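## Task

Lay three rods of three distinct colours, none of them pink, end to end in one straight line whose total length equals the pink rod (9 cm). Lengths by colour in cm: blue 1, magenta 2, grey 3, orange 4, lime 5, purple 6, red 7, green 8, pink 9, turquoise 10. Every rod must sit flat right on the work surface, with neighbouring ends touching and no bend or step. No second train may exist.

## Robot and tools

ROBOT. There are two arms, left_arm and right_arm. Each base sits on a tilted plate, and one metal frame behind the arms carries both plates. A 'too close' warning treats a plate plus its half of the frame as part of that arm. A camera stand is fixed to the floor behind. Calibrated base poses in the scene frame: left_arm (-0.018, +0.278, +0.092) m, quat_wxyz (+0.991, -0.119, +0.054, -0.004); right_arm (-0.052, -0.370, +0.092) m, quat_wxyz (+0.991, +0.120, +0.052, -0.011). Loose objects may get a short nudge now and then. Any object that drops off the table, or is set down off it, fails the task.

FRAMES. Scene frame: origin at table height halfway between the nominal bases, +z up, +x out over the table, left_arm toward +y (not tied to image sides). Each arm reports hand poses, velocities, targets and its wrist camera pose in its own tilted base frame; fixed cameras and the table use the scene frame. Every offset you send runs along the axes of that arm's current Hand target. The fingers point along the gripper's +z and spread along its y. end_effector_position is the midpoint between the pads, roughly 1 cm short of the tips; printed poses can be wrong by a few cm.

execute_actions(actions, cameras). actions is a list of actions; each action is a table of up to 15 rows, one row per 1/30 s step, and a short table repeats its final row to fill 15 steps. Every row has 14 numbers in [-1, 1]: left_arm dx, dy, dz, rx, ry, rz, opening, then the same seven for right_arm. The six pose numbers are an offset (not a pose) from that arm's Hand target as it stood when the action began, on the Hand target axes; every row counts from that same start, and a repeated offset moves the arm further. Scale: 1.0 = 0.6 m for dx..dz and 180 degrees for rotation; rx, ry, rz form one rotation vector. Opening is absolute: +1 fully open (0.094 m), -1 shut. Images arrive only with an empty actions list or when cameras names them (["all"], names, or []).

move(target, speed, blend, opening_speed, grip_force, blocking, cameras). target is one 14-number row or a list of up to 15 such rows, same layout and scale; every row is an offset from the Hand targets at the move's start, not from the previous row. Paths are straight, end together, last at least 0.5 s and are cut off at 10 s. speed: m/s, 0.002 to 4.3, default 0.25 (turning up to twice that in rad/s); one value or one per target. blend: corner rounding in metres; 0 means stop at each target. opening_speed: change rate of the opening per second on the -1..1 scale, 0.2 or more. grip_force: newtons per pad, 10 to 50, one value or one per arm; it stays set, and lower values close slowly. blocking=false returns after about 0.5 s while the move continues. Moves do not avoid obstacles or the other arm, and faster moves hit harder. Steer around an arm's own base rather than near it. The result adds a 'move:' line: done, off_target, moving, held or fault, plus limits=paced (pose clipped) or limits=held (steps withheld).

wait(seconds 0-10, cameras) lets time pass with commands held; stop(cameras) brakes a running move. zoom_image(camera, region [x0, y0, x1, y1] in pixels, at most 504 by 504) enlarges part of the latest image of cam_head_left, cam_head_right, cam_high, cam_low, cam_left_wrist or cam_right_wrist (all 672x504). finished_scene(scene) closes the scene for good; the train must already stand correctly with the robot let go.

RESULTS. Hand target is your last commanded pose after clipping and is where the next offset starts. end_effector_position/quat are the measured gripper pose. Joint positions list six joints, then the opening in metres. grip_measured is the finger opening on the -1..1 scale (a couple of mm wide when empty, a few mm narrower than a firmly held part). grip_effort_nm is the gripper motor effort (negative closing); it stays nonzero at rest. Joint velocities may say 'within noise'. Joint torques include the arm's weight and have offsets; numbers 3 and 4 wrap at ±28 N m. Tool commands show current gripper commands. Step readings list positions at some steps of action calls only. MOTOR HOT appears near 85 °C; OVER-TEMPERATURE FAULT means that arm went limp for 30 to 60 s or more.

MOTION NOTES. Each step, commanded orientation is limited to 40 degrees from the measured one. Friction and load may leave the gripper a few cm short; an all-zero action re-requests the target, or send the remaining gap as an offset. To keep one gripper unchanged, resend its present opening, since 0 is a real half-open command. To release a push against something, command a target back beyond the gripper. To let go, command well above grip_measured. Squeeze rises about 1 N per 0.001 below first contact and jumps to the force limit near 20 N. Joint ranges (rad): waist ±2.880, shoulder 0 to 3.142, elbow 0 to 3.019 (straight at 2.964), wrist pitch -1.693 to 1.571, wrist yaw ±1.571, wrist roll ±2.094.

AVOID. Never let the grippers, fingers or wrist cameras touch each other; one gripper closing on the other's fingers counts as a press between arms. Do not slam into the table or fixed things, drop rods from height, release rods still moving, or push very hard. Avoid long stretched or stalled poses and holding loads while idle, which heat motors. Any arm stop costs.

Each tool is called after "Request:" by a JSON object that holds its "method" and its "body".

## Session

Request:
{"method": "execute_actions", "body": {"actions": []}}

Scene clock: 0.00 s.
left_arm: end_effector_position=(+0.7165, +0.0475, +0.3569) grip_measured=+1.000 grip_effort_nm=n/a end_effector_quat_wxyz=(+0.386, +0.235, +0.890, -0.054) | right_arm: end_effector_position=(+0.5078, +0.4914, +0.2392) grip_measured=+1.000 grip_effort_nm=n/a end_effector_quat_wxyz=(+0.602, -0.555, +0.491, +0.297)
Joint positions: left_arm=[0.159 1.822 1.962 -0.991 0.388 0.528 0.094] | right_arm=[0.613 1.807 1.204 0.476 -0.687 -0.469 0.094]
Joint velocities: within noise
Joint torques (N m): no reading
Motor temperatures (°C): left_arm=[22 26 23 23 21 20 21] | right_arm=[30 24 23 22 21 21 22]
Heat: left arm: hottest shoulder 26 °C; right arm: hottest waist 30 °C.
Hand target: left_arm +0.7203, +0.0481, +0.3728; +0.399, +0.237, +0.884, -0.048 | right_arm +0.5136, +0.4937, +0.2459; +0.609, -0.553, +0.486, +0.295
Tool commands: left_gripper/opening=+1.0 right_gripper/opening=+1.0

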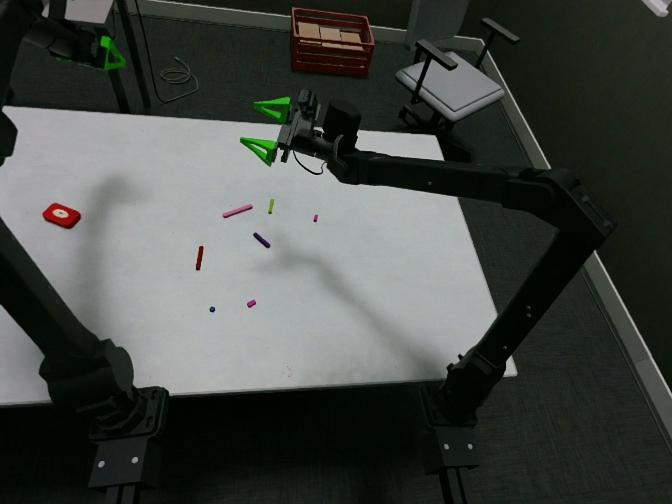

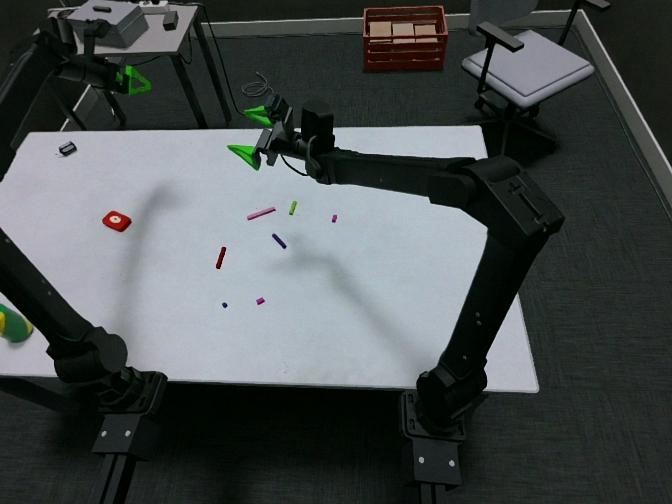

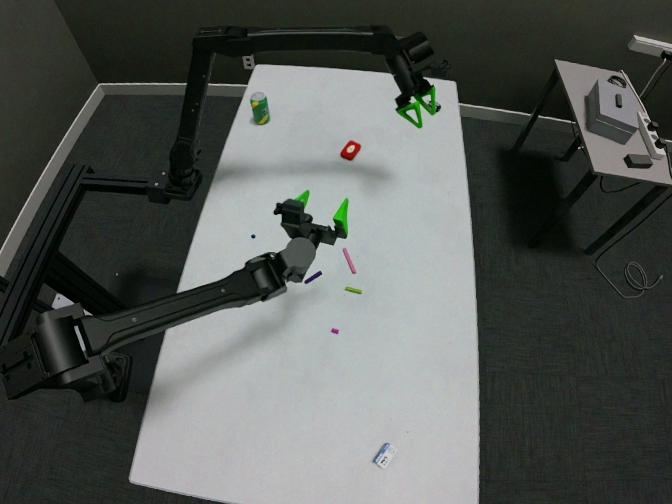

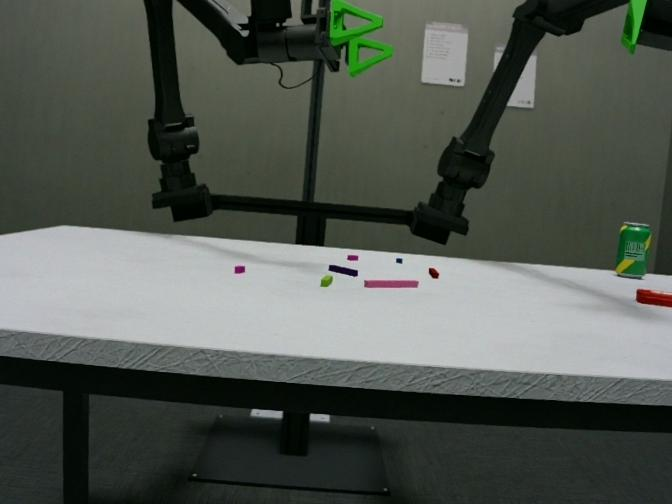

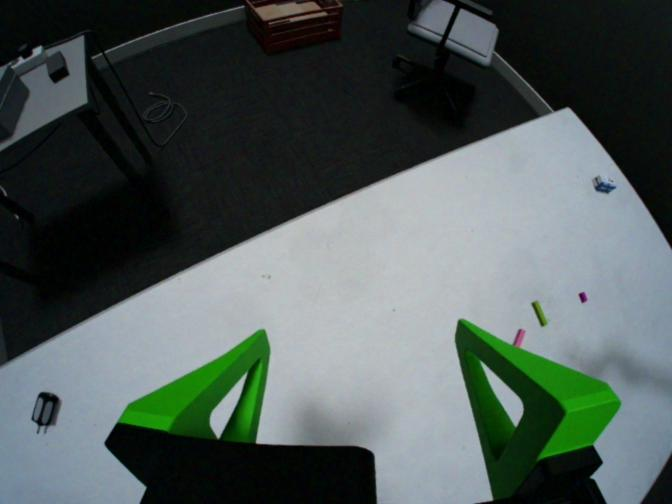

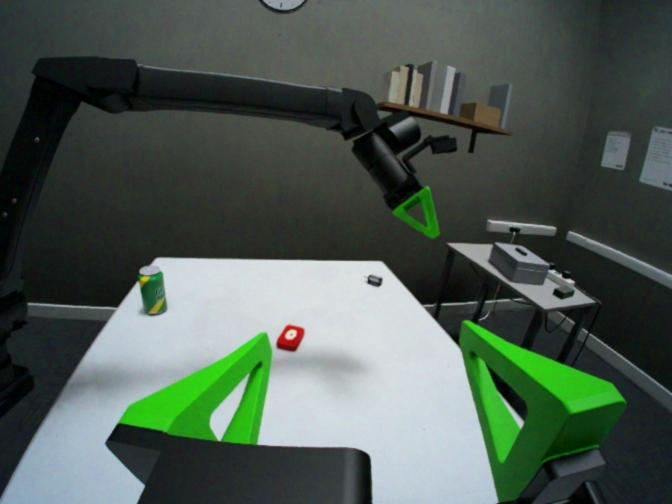

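Request:
{"method": "zoom_image", "body": {"camera": "cam_head_left", "region": [160, 180, 360, 330]}}

Request:
{"method": "zoom_image", "body": {"camera": "cam_head_right", "region": [180, 180, 380, 330]}}

Request:
{"method": "zoom_image", "body": {"camera": "cam_high", "region": [220, 210, 420, 360]}}

Request:
{"method": "zoom_image", "body": {"camera": "cam_low", "region": [220, 230, 460, 310]}}

Scaled by 2.520.

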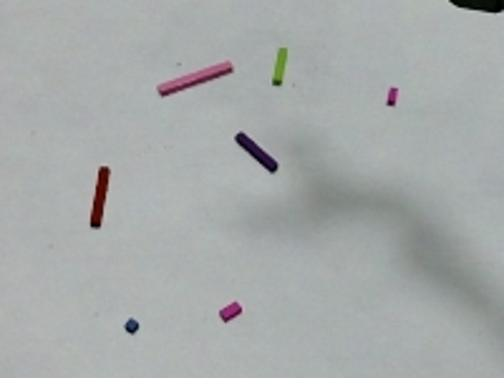

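Scaled by 2.520.

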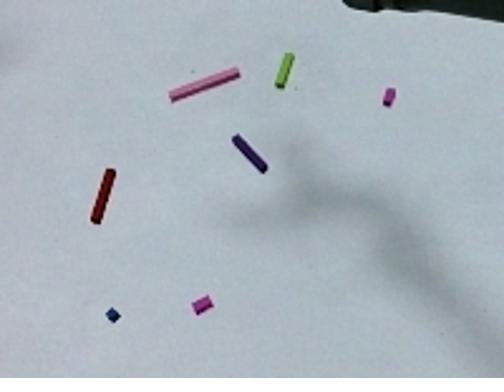

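Scaled by 2.520.

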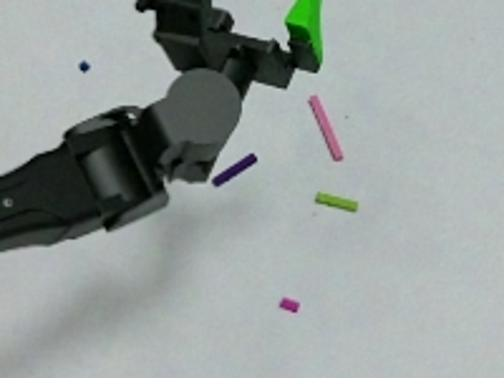

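Scaled by 2.100.

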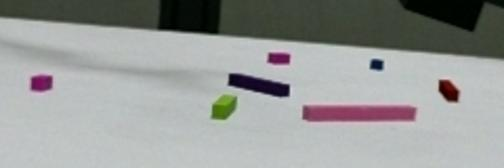

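Request:
{"method": "move", "body": {"target": [0.2365,-0.1906,-0.2844,0,0,0,1,0.2305,0.2857,-0.2715,-0.140,0.519,-0.015,1], "cameras": ["all"]}}

Scene clock: 67.13 s.
left_arm: end_effector_position=(+0.4758, +0.0420, +0.3691) grip_measured=+1.000 grip_effort_nm=0.02 end_effector_quat_wxyz=(+0.397, +0.240, +0.884, -0.052) | right_arm: end_effector_position=(+0.3579, +0.3318, +0.0613) grip_measured=+1.000 grip_effort_nm=0.02 end_effector_quat_wxyz=(+0.057, +0.710, -0.691, +0.119)
Joint positions: left_arm=[0.251 1.181 1.278 -0.955 0.457 0.608 0.094] | right_arm=[0.831 1.814 1.326 -1.207 0.235 -0.752 0.094]
Joint torques (N m): left_arm=[-0.32 -9.52 9.62 0.9 0.7 0.17] | right_arm=[7 -15.15 13.83 -0.29 0 0.1]
Motor temperatures (°C): left_arm=[22 28 31 23 21 19 21] | right_arm=[30 28 31 22 21 21 22]
Heat: left arm: hottest elbow 31 °C; right arm: hottest elbow 31 °C.
Hand target: left_arm +0.4707, +0.0480, +0.3727; +0.399, +0.237, +0.884, -0.048 | right_arm +0.3654, +0.3493, +0.0664; +0.048, +0.709, -0.693, +0.122
Off the commanded pose: left_arm 0.009 m, 1 deg | right_arm 0.020 m, 1 deg.
move: off_target (right_arm)

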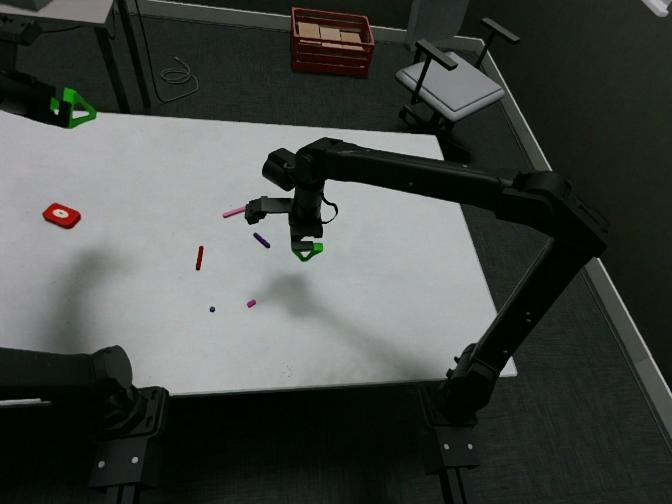

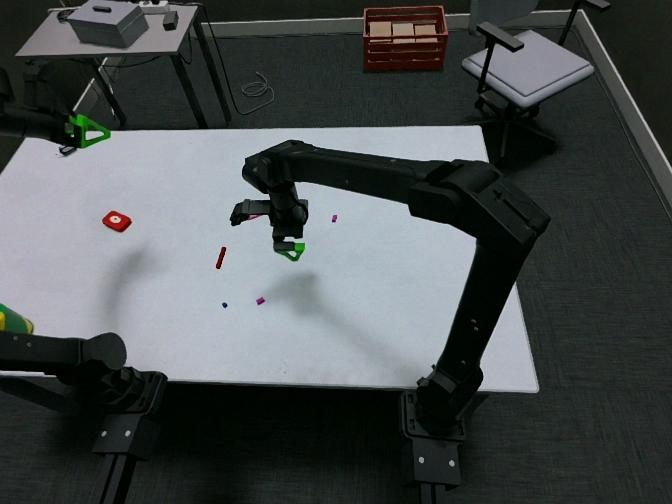

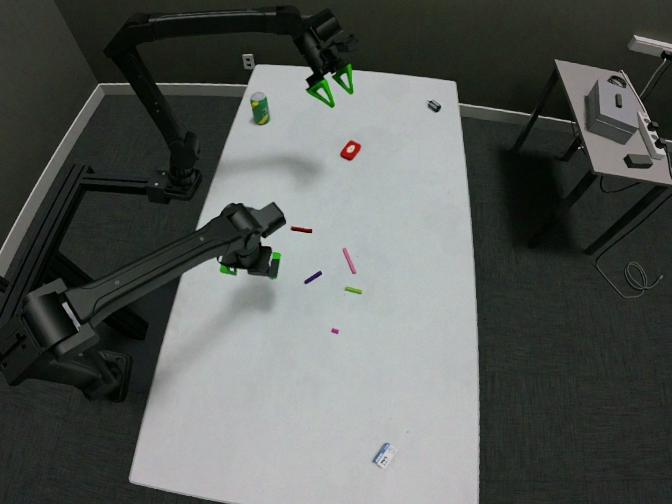

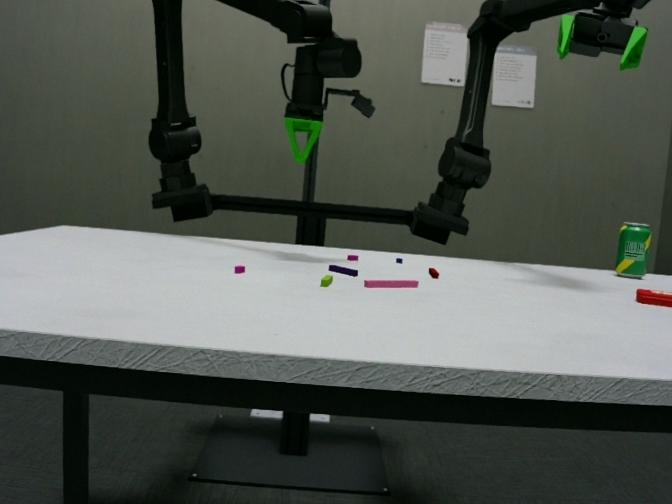

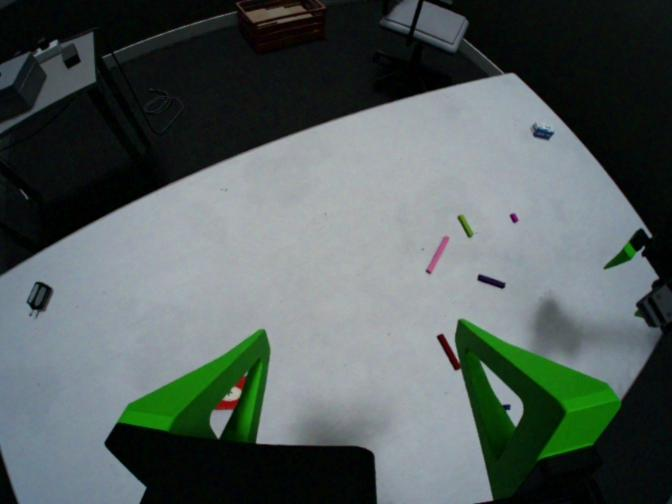

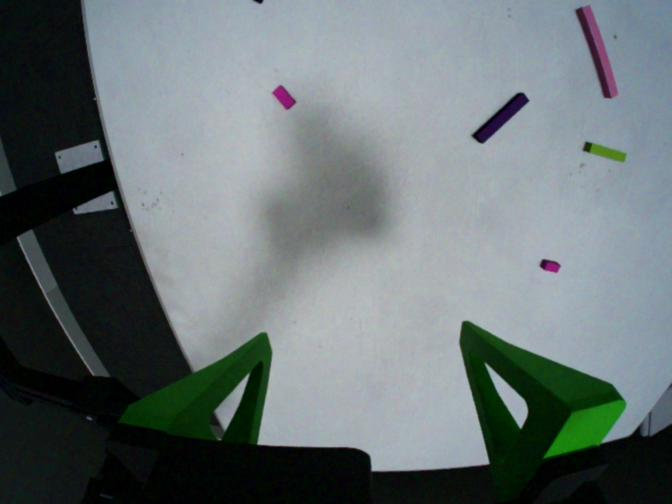

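Request:
{"method": "move", "body": {"target": [0,0,0,0,0,0,1,-0.1417,0.075,0,0,0,0,1], "cameras": ["cam_right_wrist","cam_high","cam_low"]}}

Scene clock: 112.77 s.
left_arm: end_effector_position=(+0.4758, +0.0420, +0.3691) grip_measured=+1.000 grip_effort_nm=0.02 end_effector_quat_wxyz=(+0.397, +0.240, +0.884, -0.052) | right_arm: end_effector_position=(+0.3047, +0.4200, +0.0363) grip_measured=+1.000 grip_effort_nm=0.02 end_effector_quat_wxyz=(+0.056, +0.720, -0.680, +0.124)
Joint positions: left_arm=[0.251 1.181 1.278 -0.955 0.457 0.608 0.094] | right_arm=[1.017 1.939 1.441 -1.236 0.219 -0.592 0.094]
Joint torques (N m): left_arm=[0.03 -9 9.5 0.87 0.63 0.22] | right_arm=[4.37 -17.32 14 -0.31 -0.15 0.11]
Heat: left arm: hottest elbow 30 °C; right arm: hottest elbow 34 °C.
Hand target: left_arm +0.4707, +0.0480, +0.3727; +0.399, +0.237, +0.884, -0.048 | right_arm +0.3199, +0.4303, +0.0417; +0.048, +0.709, -0.693, +0.122
Off the commanded pose: left_arm 0.009 m, 1 deg | right_arm 0.019 m, 2 deg.
move: off_target (right_arm)
Images, in order (width x height): cam_high 672x504, cam_low 672x504, cam_right_wrist 672x504.

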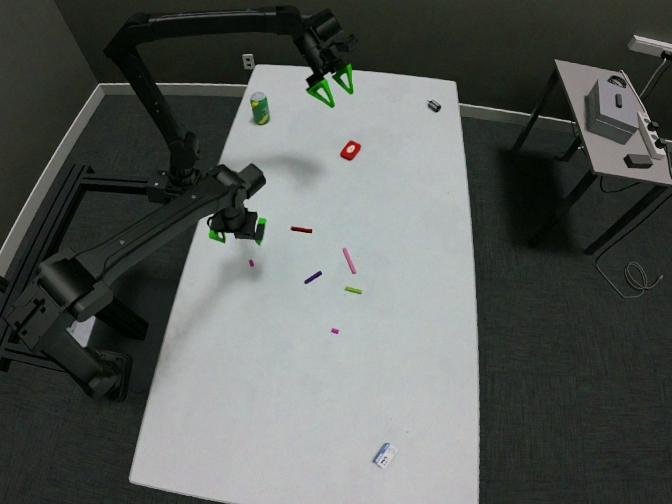

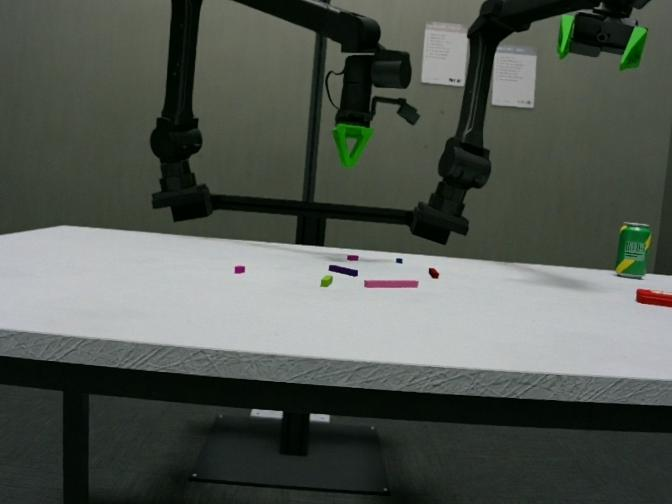

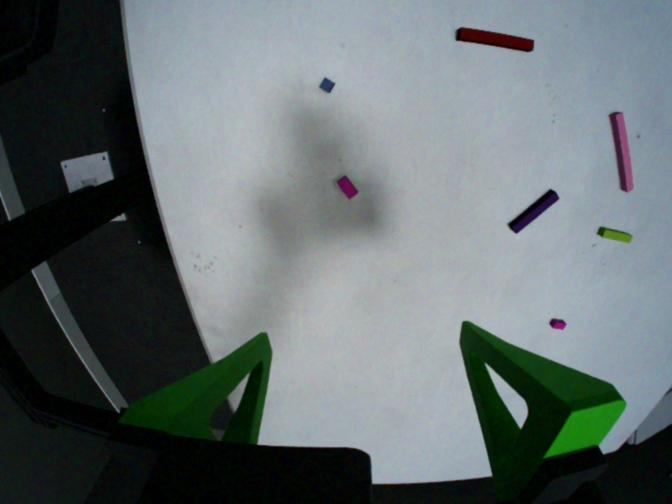

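Request:
{"method": "move", "body": {"target": [0,0,0,0,0,0,1,0,0.0167,0.1333,0,0,-0.194,1], "cameras": ["cam_right_wrist","cam_low"]}}

Scene clock: 136.87 s.
left_arm: end_effector_position=(+0.4758, +0.0420, +0.3691) grip_measured=+1.000 grip_effort_nm=0.03 end_effector_quat_wxyz=(+0.397, +0.240, +0.884, -0.052) | right_arm: end_effector_position=(+0.3123, +0.4225, -0.0178) grip_measured=+1.000 grip_effort_nm=0.02 end_effector_quat_wxyz=(+0.068, +0.885, -0.449, +0.104)
Joint positions: left_arm=[0.251 1.181 1.278 -0.955 0.457 0.608 0.094] | right_arm=[1.007 2.002 1.382 -1.069 0.219 -1.182 0.094]
Joint torques (N m): left_arm=[-0.15 -9.23 9.48 1.06 0.63 0.14] | right_arm=[4.13 -16.97 7.66 0.94 -0.12 -0.21]
Heat: left arm: hottest elbow 30 °C; right arm: hottest elbow 34 °C.
Hand target: left_arm +0.4707, +0.0480, +0.3727; +0.399, +0.237, +0.884, -0.048 | right_arm +0.3183, +0.4109, -0.0367; +0.083, +0.884, -0.449, +0.102
Off the commanded pose: left_arm 0.009 m, 1 deg | right_arm 0.023 m, 2 deg.
move: off_target (right_arm)
Images, in order (width x height): cam_low 672x504, cam_right_wrist 672x504.

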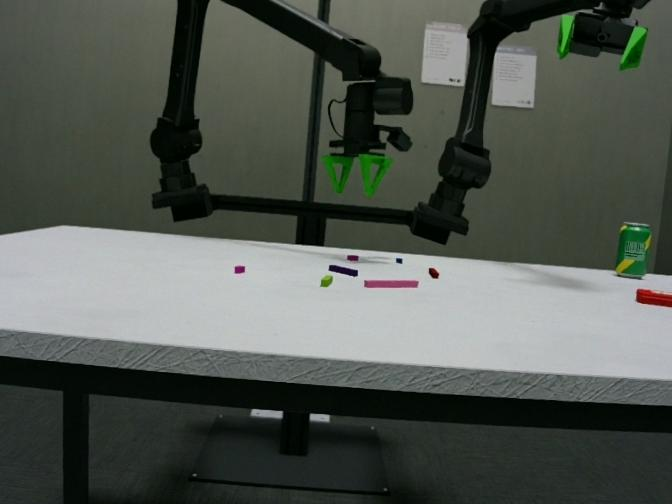

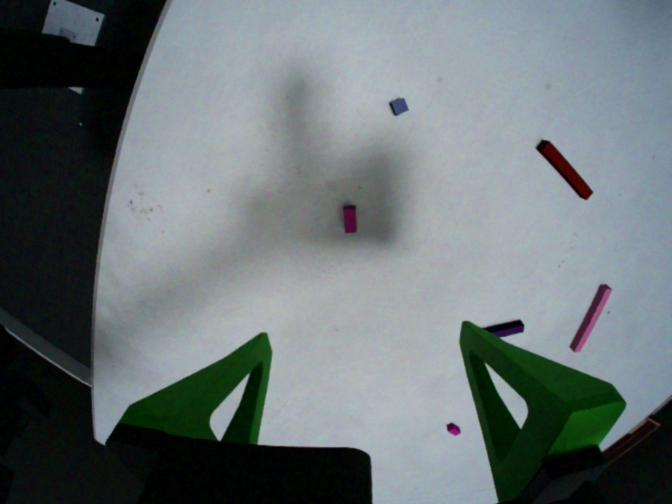

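Request:
{"method": "move", "body": {"target": [0,0,0,0,0,0,1,-0.02,0.01,0.12,0,0,0,1], "cameras": ["cam_right_wrist","cam_low"]}}

Scene clock: 156.03 s.
left_arm: end_effector_position=(+0.4758, +0.0420, +0.3691) grip_measured=+1.000 grip_effort_nm=0.02 end_effector_quat_wxyz=(+0.397, +0.240, +0.884, -0.052) | right_arm: end_effector_position=(+0.3058, +0.4072, -0.1016) grip_measured=+1.000 grip_effort_nm=0.02 end_effector_quat_wxyz=(+0.080, +0.885, -0.447, +0.102)
Joint positions: left_arm=[0.251 1.181 1.278 -0.955 0.457 0.608 0.094] | right_arm=[1.002 2.125 1.315 -0.901 0.219 -1.188 0.094]
Joint torques (N m): left_arm=[-0.03 -10.17 9.39 0.85 0.7 0.19] | right_arm=[4.48 -19.19 7.32 0.87 -0.09 -0.19]
Heat: left arm: hottest elbow 31 °C; right arm: hottest elbow 32 °C.
Hand target: left_arm +0.4707, +0.0480, +0.3727; +0.399, +0.237, +0.884, -0.048 | right_arm +0.3140, +0.3996, -0.1089; +0.083, +0.884, -0.448, +0.101
Off the commanded pose: left_arm 0.009 m, 1 deg | right_arm 0.013 m, 0 deg.
move: off_target (right_arm)
Images, in order (width x height): cam_low 672x504, cam_right_wrist 672x504.

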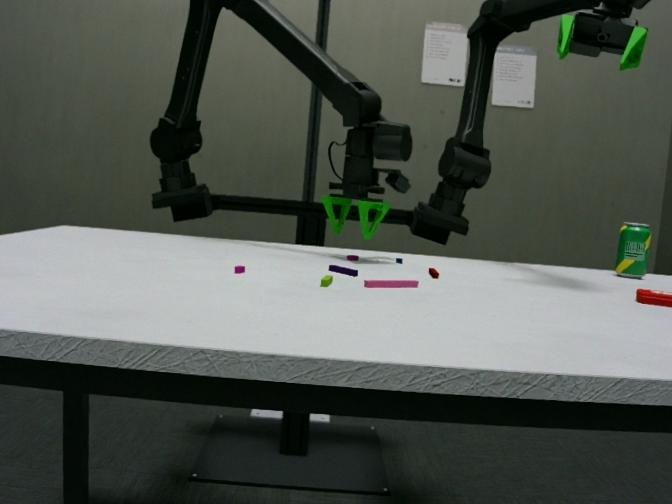

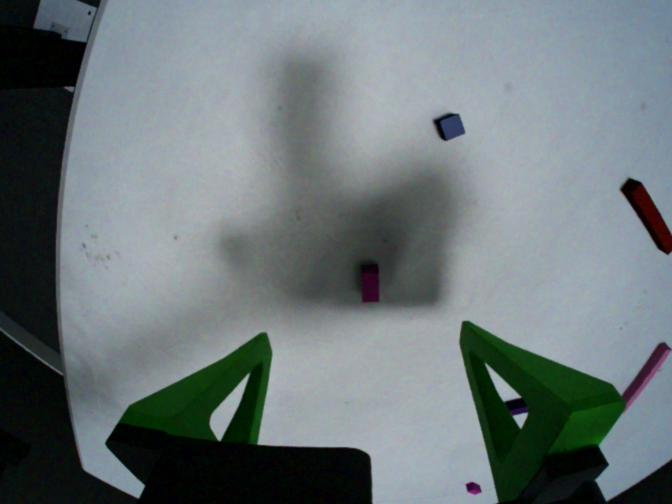

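Request:
{"method": "move", "body": {"target": [0,0,0,0,0,0,1,-0.005,-0.004,0.0417,0,0,0,1], "cameras": ["cam_right_wrist","cam_low"], "speed": 0.1}}

Scene clock: 165.80 s.
left_arm: end_effector_position=(+0.4758, +0.0420, +0.3691) grip_measured=+1.000 grip_effort_nm=0.02 end_effector_quat_wxyz=(+0.397, +0.240, +0.884, -0.052) | right_arm: end_effector_position=(+0.3112, +0.4091, -0.1173) grip_measured=+1.000 grip_effort_nm=0.02 end_effector_quat_wxyz=(+0.071, +0.885, -0.449, +0.103)
Joint positions: left_arm=[0.251 1.181 1.278 -0.955 0.457 0.608 0.094] | right_arm=[0.995 2.154 1.315 -0.852 0.219 -1.195 0.094]
Joint torques (N m): left_arm=[0.03 -9.17 9.47 0.91 0.71 0.15] | right_arm=[4.07 -18.02 6.98 0.92 -0.07 -0.19]
Heat: left arm: hottest elbow 31 °C; right arm: hottest elbow 31 °C.
Hand target: left_arm +0.4707, +0.0480, +0.3727; +0.399, +0.237, +0.884, -0.048 | right_arm +0.3170, +0.3973, -0.1340; +0.083, +0.884, -0.449, +0.101
Off the commanded pose: left_arm 0.009 m, 1 deg | right_arm 0.021 m, 1 deg.
move: off_target (right_arm)
Images, in order (width x height): cam_low 672x504, cam_right_wrist 672x504.

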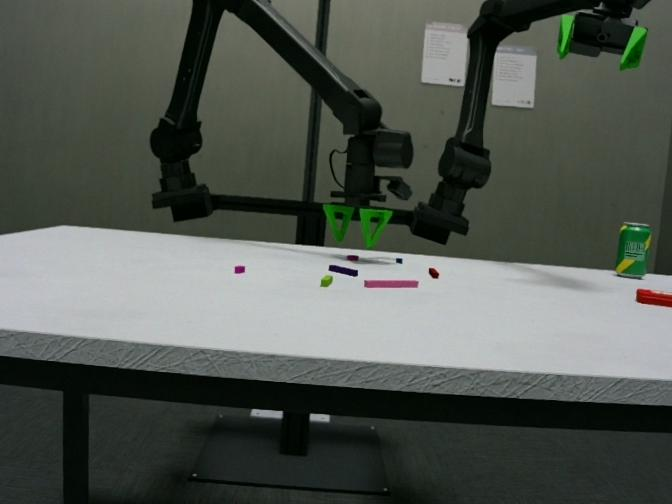

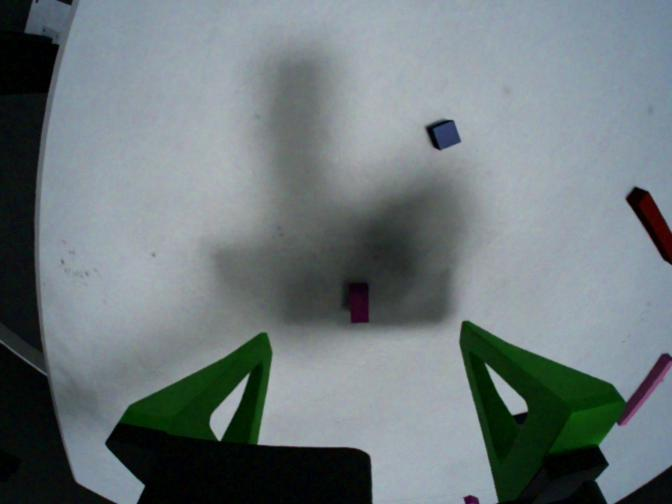

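Request:
{"method": "move", "body": {"target": [0,0,0,0,0,0,1,0,0,0.0333,0,0,0,1], "cameras": ["cam_right_wrist","cam_low"], "speed": 0.05}}

Scene clock: 172.00 s.
left_arm: end_effector_position=(+0.4758, +0.0420, +0.3691) grip_measured=+1.000 grip_effort_nm=0.02 end_effector_quat_wxyz=(+0.397, +0.240, +0.884, -0.052) | right_arm: end_effector_position=(+0.3155, +0.4078, -0.1349) grip_measured=+1.000 grip_effort_nm=0.02 end_effector_quat_wxyz=(+0.068, +0.885, -0.449, +0.103)
Joint positions: left_arm=[0.251 1.181 1.278 -0.955 0.457 0.608 0.094] | right_arm=[0.987 2.188 1.315 -0.811 0.219 -1.203 0.094]
Joint torques (N m): left_arm=[0.21 -9.82 9.42 1.01 0.7 0.19] | right_arm=[4.48 -18.14 6.2 0.91 -0.02 -0.2]
Heat: left arm: hottest elbow 31 °C; right arm: hottest elbow 31 °C.
Hand target: left_arm +0.4707, +0.0480, +0.3727; +0.399, +0.237, +0.884, -0.048 | right_arm +0.3190, +0.3926, -0.1533; +0.083, +0.884, -0.449, +0.101
Off the commanded pose: left_arm 0.009 m, 1 deg | right_arm 0.024 m, 2 deg.
move: off_target (right_arm)
Images, in order (width x height): cam_low 672x504, cam_right_wrist 672x504.

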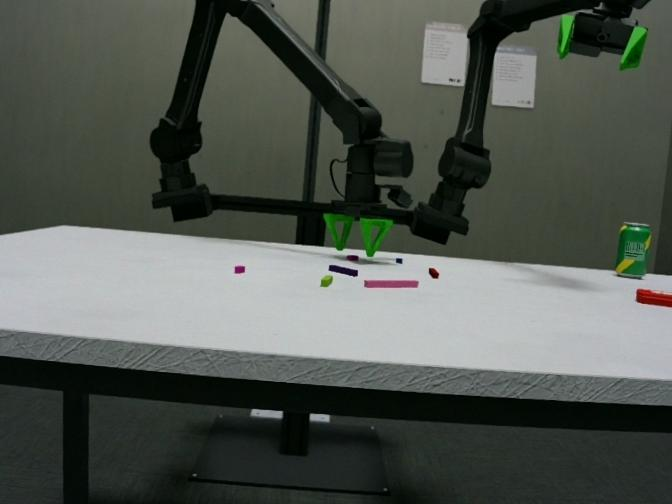

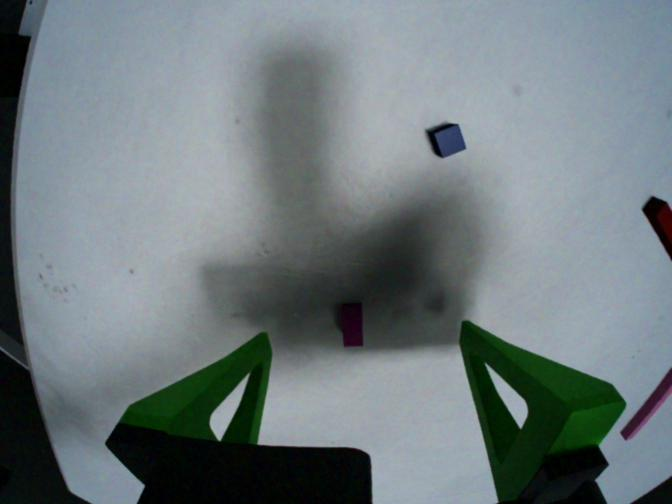

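Request:
{"method": "move", "body": {"target": [0,0,0,0,0,0,1,0,0.01,0.0167,0,0,0,1], "cameras": ["cam_right_wrist"], "speed": 0.05}}

Scene clock: 177.97 s.
left_arm: end_effector_position=(+0.4758, +0.0420, +0.3691) grip_measured=+1.000 grip_effort_nm=0.02 end_effector_quat_wxyz=(+0.397, +0.240, +0.884, -0.052) | right_arm: end_effector_position=(+0.3129, +0.4038, -0.1421) grip_measured=+1.000 grip_effort_nm=0.02 end_effector_quat_wxyz=(+0.065, +0.885, -0.449, +0.103)
Joint positions: left_arm=[0.251 1.181 1.278 -0.955 0.457 0.608 0.094] | right_arm=[0.987 2.192 1.294 -0.781 0.219 -1.204 0.094]
Joint torques (N m): left_arm=[0.09 -9.35 9.63 1.06 0.7 0.16] | right_arm=[4.37 -17.44 5.97 1.01 -0.03 -0.23]
Heat: left arm: hottest elbow 31 °C; right arm: hottest elbow 30 °C.
Hand target: left_arm +0.4707, +0.0480, +0.3727; +0.399, +0.237, +0.884, -0.048 | right_arm +0.3153, +0.3869, -0.1625; +0.083, +0.884, -0.449, +0.102
Off the commanded pose: left_arm 0.009 m, 1 deg | right_arm 0.027 m, 2 deg.
move: off_target (right_arm)
Images, in order (width x height): cam_right_wrist 672x504.

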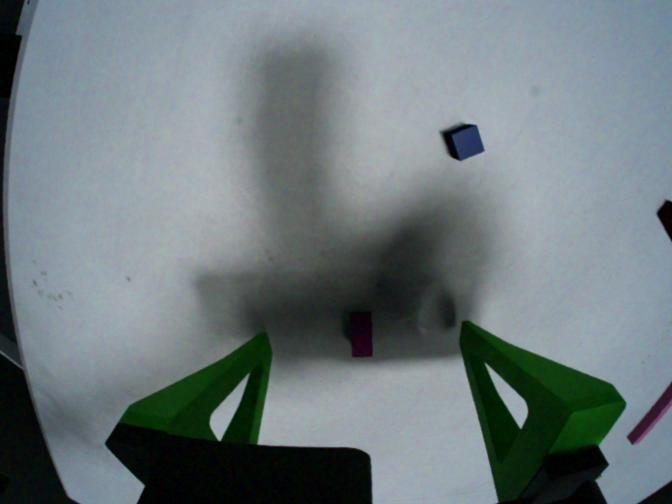

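Request:
{"method": "move", "body": {"target": [0,0,0,0,0,0,1,0,0,0,0,0,0,-0.87], "cameras": ["cam_right_wrist"], "grip_force": 30}}

Scene clock: 189.07 s.
left_arm: end_effector_position=(+0.4758, +0.0420, +0.3691) grip_measured=+1.000 grip_effort_nm=0.02 end_effector_quat_wxyz=(+0.397, +0.240, +0.884, -0.052) | right_arm: end_effector_position=(+0.3129, +0.4038, -0.1421) grip_measured=-0.792 grip_effort_nm=-0.60 end_effector_quat_wxyz=(+0.065, +0.885, -0.449, +0.103)
Joint positions: left_arm=[0.251 1.181 1.278 -0.955 0.457 0.608 0.094] | right_arm=[0.987 2.192 1.294 -0.781 0.219 -1.204 0.01]
Joint torques (N m): left_arm=[-0.09 -9.47 9.46 0.96 0.65 0.19] | right_arm=[4.19 -17.67 6 0.92 -0.04 -0.21]
Heat: left arm: hottest elbow 31 °C; right arm: hottest elbow 30 °C.
Hand target: left_arm +0.4707, +0.0480, +0.3727; +0.399, +0.237, +0.884, -0.048 | right_arm +0.3154, +0.3869, -0.1625; +0.083, +0.884, -0.449, +0.102
Off the commanded pose: left_arm 0.009 m, 1 deg | right_arm 0.027 m, 2 deg.
grip_force (N): 30, 30
move: off_target (right_arm)
Images, in order (width x height): cam_right_wrist 672x504.

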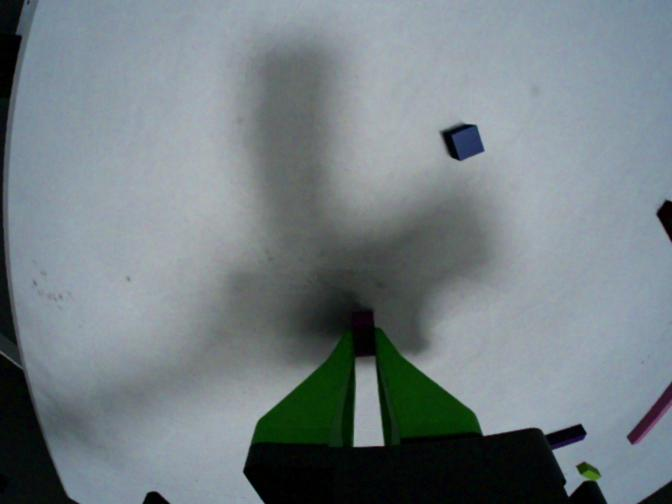

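Request:
{"method": "move", "body": {"target": [[0,0,0,0,0,0,1,0,0,-0.083,0,0,0,-0.87],[0,0,0,0,0,0,1,0.2215,-0.136,-0.13,0,0,0.472,-0.87]], "cameras": ["cam_right_wrist","cam_low","cam_high"], "blend": 0.02}}

Scene clock: 209.20 s.
left_arm: end_effector_position=(+0.4758, +0.0420, +0.3691) grip_measured=+1.000 grip_effort_nm=0.02 end_effector_quat_wxyz=(+0.397, +0.240, +0.884, -0.052) | right_arm: end_effector_position=(+0.4281, +0.3436, -0.0740) grip_measured=-0.793 grip_effort_nm=-0.64 end_effector_quat_wxyz=(-0.011, -0.367, +0.920, -0.136)
Joint positions: left_arm=[0.251 1.181 1.278 -0.955 0.457 0.608 0.094] | right_arm=[0.754 2.143 1.446 -0.996 0.246 0.01 0.01]
Joint torques (N m): left_arm=[0.21 -9.58 9.43 0.87 0.69 0.17] | right_arm=[5.48 -22.36 12.1 -0.31 0.04 0.12]
Heat: left arm: hottest elbow 31 °C; right arm: hottest waist 29 °C.
Hand target: left_arm +0.4707, +0.0480, +0.3727; +0.399, +0.237, +0.884, -0.048 | right_arm +0.4498, +0.3497, -0.0580; +0.008, -0.349, +0.928, -0.131
Off the commanded pose: left_arm 0.009 m, 1 deg | right_arm 0.028 m, 3 deg.
grip_force (N): 30, 30
move: off_target (right_arm)
Images, in order (width x height): cam_high 672x504, cam_low 672x504, cam_right_wrist 672x504.

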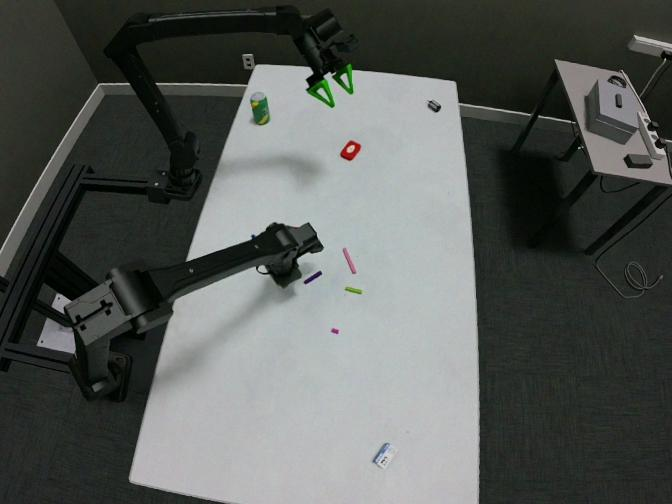

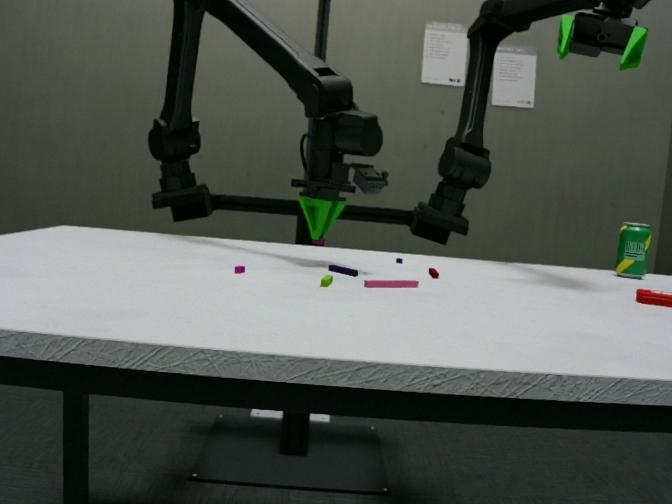

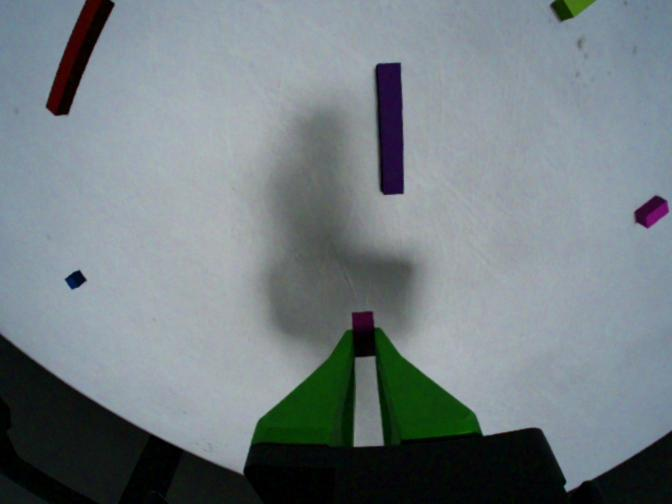

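Request:
{"method": "move", "body": {"target": [0,0,0,0,0,0,1,-0.0642,-0.0267,0.09,0,0,-0.0306,-0.87], "cameras": ["cam_right_wrist","cam_low"], "speed": 0.1}}

Scene clock: 254.30 s.
left_arm: end_effector_position=(+0.4758, +0.0420, +0.3691) grip_measured=+1.000 grip_effort_nm=0.02 end_effector_quat_wxyz=(+0.397, +0.240, +0.884, -0.052) | right_arm: end_effector_position=(+0.4733, +0.3477, -0.1059) grip_measured=-0.793 grip_effort_nm=-0.64 end_effector_quat_wxyz=(-0.011, -0.395, +0.909, -0.134)
Joint positions: left_arm=[0.251 1.181 1.278 -0.955 0.457 0.608 0.094] | right_arm=[0.708 2.263 1.572 -0.981 0.25 -0.1 0.01]
Joint torques (N m): left_arm=[0.21 -10.23 9.57 0.87 0.68 0.2] | right_arm=[5.89 -21.71 12.07 0.73 0.04 -0.23]
Heat: left arm: hottest elbow 31 °C; right arm: hottest elbow 32 °C.
Hand target: left_arm +0.4707, +0.0480, +0.3727; +0.399, +0.237, +0.884, -0.048 | right_arm +0.4950, +0.3505, -0.1091; +0.001, -0.393, +0.910, -0.131
Off the commanded pose: left_arm 0.009 m, 1 deg | right_arm 0.022 m, 1 deg.
grip_force (N): 30, 30
move: off_target (right_arm)
Images, in order (width x height): cam_low 672x504, cam_right_wrist 672x504.

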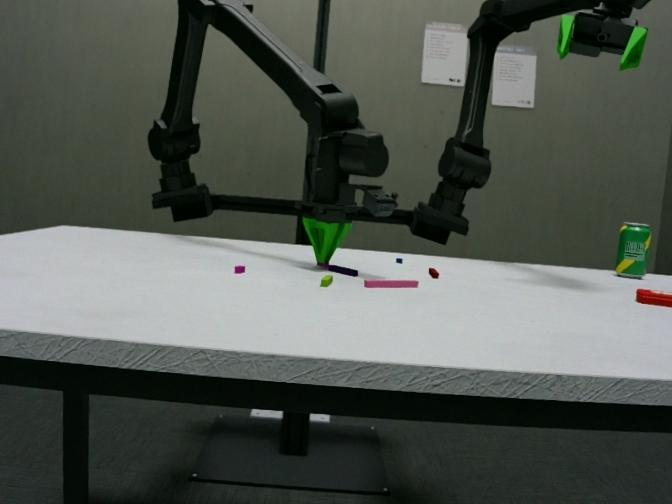

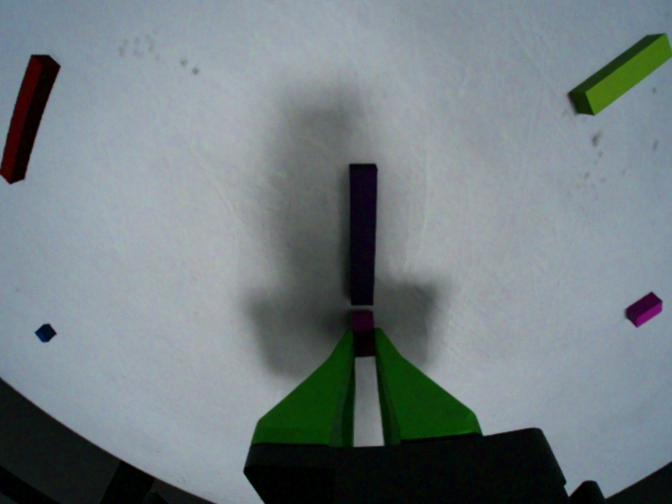

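Request:
{"method": "move", "body": {"target": [0,0,0,0,0,0,1,0.0133,0,0,0,0,-0.006,-0.87], "cameras": ["cam_right_wrist"], "speed": 0.1}}

Scene clock: 271.20 s.
left_arm: end_effector_position=(+0.4758, +0.0420, +0.3691) grip_measured=+1.000 grip_effort_nm=0.02 end_effector_quat_wxyz=(+0.397, +0.240, +0.884, -0.052) | right_arm: end_effector_position=(+0.4752, +0.3492, -0.1062) grip_measured=-0.793 grip_effort_nm=-0.64 end_effector_quat_wxyz=(-0.007, -0.404, +0.905, -0.133)
Joint positions: left_arm=[0.251 1.181 1.278 -0.955 0.457 0.608 0.094] | right_arm=[0.708 2.263 1.572 -0.971 0.251 -0.121 0.01]
Joint torques (N m): left_arm=[-0.09 -9.23 9.65 1.07 0.68 0.14] | right_arm=[5.71 -22.89 9.29 0.96 0.05 -0.23]
Heat: left arm: hottest elbow 31 °C; right arm: hottest elbow 31 °C.
Hand target: left_arm +0.4707, +0.0480, +0.3727; +0.399, +0.237, +0.884, -0.048 | right_arm +0.4895, +0.3448, -0.1083; +0.000, -0.402, +0.906, -0.131
Off the commanded pose: left_arm 0.009 m, 1 deg | right_arm 0.015 m, 1 deg.
grip_force (N): 30, 30
move: off_target (right_arm)
Images, in order (width x height): cam_right_wrist 672x504.

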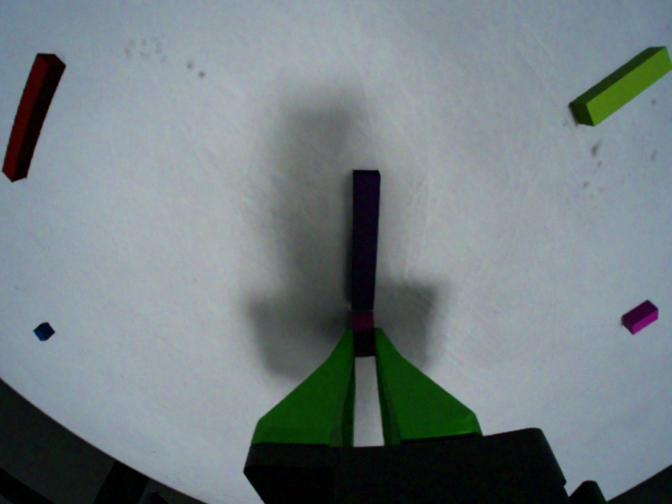

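Request:
{"method": "move", "body": {"target": [0,0,0,0,0,0,1,0.0333,0,0,0,0,0,-0.87], "cameras": ["cam_right_wrist"], "speed": 0.1}}

Scene clock: 275.50 s.
left_arm: end_effector_position=(+0.4758, +0.0420, +0.3691) grip_measured=+1.000 grip_effort_nm=0.02 end_effector_quat_wxyz=(+0.397, +0.240, +0.884, -0.052) | right_arm: end_effector_position=(+0.4677, +0.3419, -0.1097) grip_measured=-0.793 grip_effort_nm=-0.64 end_effector_quat_wxyz=(-0.004, -0.405, +0.905, -0.132)
Joint positions: left_arm=[0.251 1.181 1.278 -0.955 0.457 0.608 0.094] | right_arm=[0.707 2.245 1.524 -0.935 0.251 -0.125 0.01]
Joint torques (N m): left_arm=[0.15 -9.58 9.59 1.07 0.68 0.2] | right_arm=[5.48 -24.64 6.32 0.9 0.04 -0.21]
Heat: left arm: hottest elbow 31 °C; right arm: hottest elbow 31 °C.
Hand target: left_arm +0.4707, +0.0480, +0.3727; +0.399, +0.237, +0.884, -0.048 | right_arm +0.4760, +0.3303, -0.1062; +0.000, -0.402, +0.906, -0.131
Off the commanded pose: left_arm 0.009 m, 1 deg | right_arm 0.015 m, 1 deg.
grip_force (N): 30, 30
move: off_target (right_arm)
Images, in order (width x height): cam_right_wrist 672x504.

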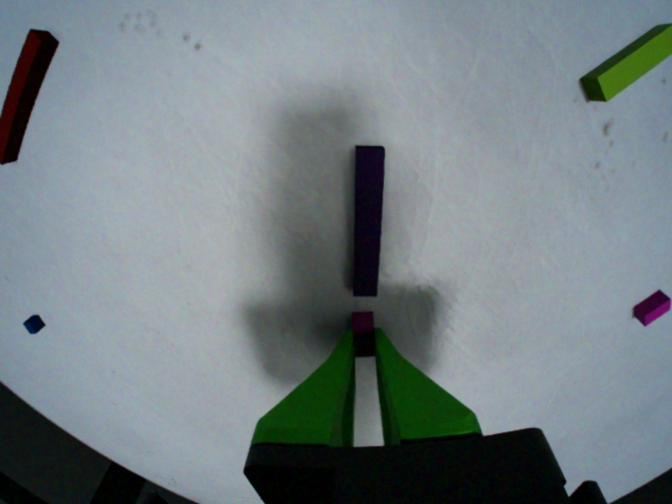

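Request:
{"method": "move", "body": {"target": [0,0,0,0,0,0,1,-0.03,-0.0067,0.0033,0,0,0,-0.87], "cameras": ["cam_right_wrist"], "speed": 0.05}}

Scene clock: 284.00 s.
left_arm: end_effector_position=(+0.4758, +0.0420, +0.3691) grip_measured=+1.000 grip_effort_nm=0.02 end_effector_quat_wxyz=(+0.397, +0.240, +0.884, -0.052) | right_arm: end_effector_position=(+0.4728, +0.3422, -0.1073) grip_measured=-0.793 grip_effort_nm=-0.63 end_effector_quat_wxyz=(-0.001, -0.404, +0.905, -0.131)
Joint positions: left_arm=[0.251 1.181 1.278 -0.955 0.457 0.608 0.094] | right_arm=[0.701 2.245 1.533 -0.935 0.251 -0.129 0.01]
Joint torques (N m): left_arm=[-0.38 -9.23 9.51 0.9 0.7 0.17] | right_arm=[5.48 -21.01 11.93 -0.28 0.02 -0.22]
Heat: left arm: hottest elbow 31 °C; right arm: hottest elbow 31 °C.
Hand target: left_arm +0.4707, +0.0480, +0.3727; +0.399, +0.237, +0.884, -0.048 | right_arm +0.4912, +0.3401, -0.1091; +0.000, -0.402, +0.906, -0.131
Off the commanded pose: left_arm 0.009 m, 1 deg | right_arm 0.019 m, 0 deg.
grip_force (N): 30, 30
move: off_target (right_arm)
Images, in order (width x height): cam_right_wrist 672x504.

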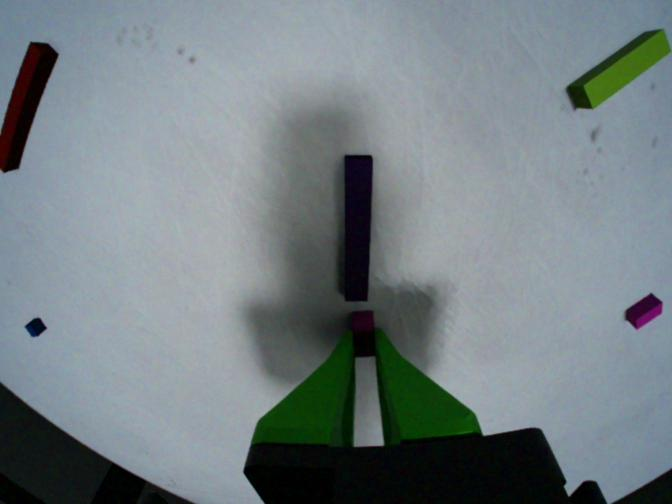

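Request:
{"method": "move", "body": {"target": [0,0,0,0,0,0,1,-0.005,0.01,0.0033,0,0,0,-0.87], "cameras": ["cam_right_wrist"], "speed": 0.05}}

Scene clock: 300.40 s.
left_arm: end_effector_position=(+0.4758, +0.0420, +0.3691) grip_measured=+1.000 grip_effort_nm=0.02 end_effector_quat_wxyz=(+0.397, +0.240, +0.884, -0.052) | right_arm: end_effector_position=(+0.4761, +0.3450, -0.1049) grip_measured=-0.793 grip_effort_nm=-0.64 end_effector_quat_wxyz=(+0.003, -0.404, +0.906, -0.129)
Joint positions: left_arm=[0.251 1.181 1.278 -0.955 0.457 0.608 0.094] | right_arm=[0.701 2.245 1.542 -0.935 0.251 -0.129 0.01]
Joint torques (N m): left_arm=[-0.09 -10.05 9.59 1.06 0.68 0.18] | right_arm=[6.3 -20.25 12 -0.17 -0.02 -0.12]
Heat: left arm: hottest elbow 31 °C; right arm: hottest elbow 31 °C.
Hand target: left_arm +0.4707, +0.0480, +0.3727; +0.399, +0.237, +0.884, -0.048 | right_arm +0.4892, +0.3458, -0.1127; +0.000, -0.402, +0.906, -0.131
Off the commanded pose: left_arm 0.009 m, 1 deg | right_arm 0.015 m, 0 deg.
grip_force (N): 30, 30
move: off_target (right_arm)
Images, in order (width x height): cam_right_wrist 672x504.

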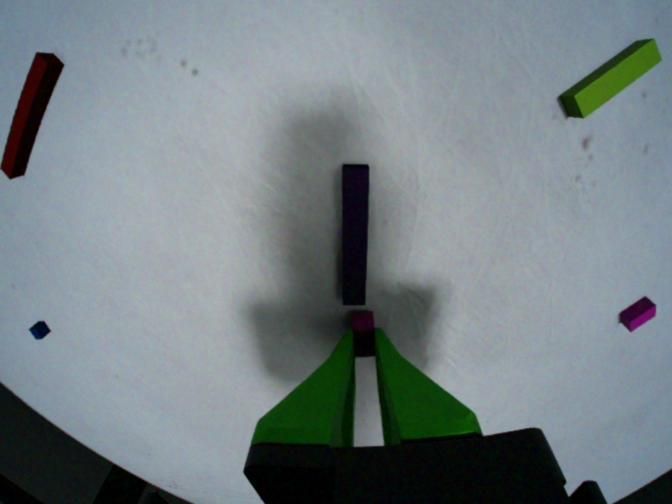

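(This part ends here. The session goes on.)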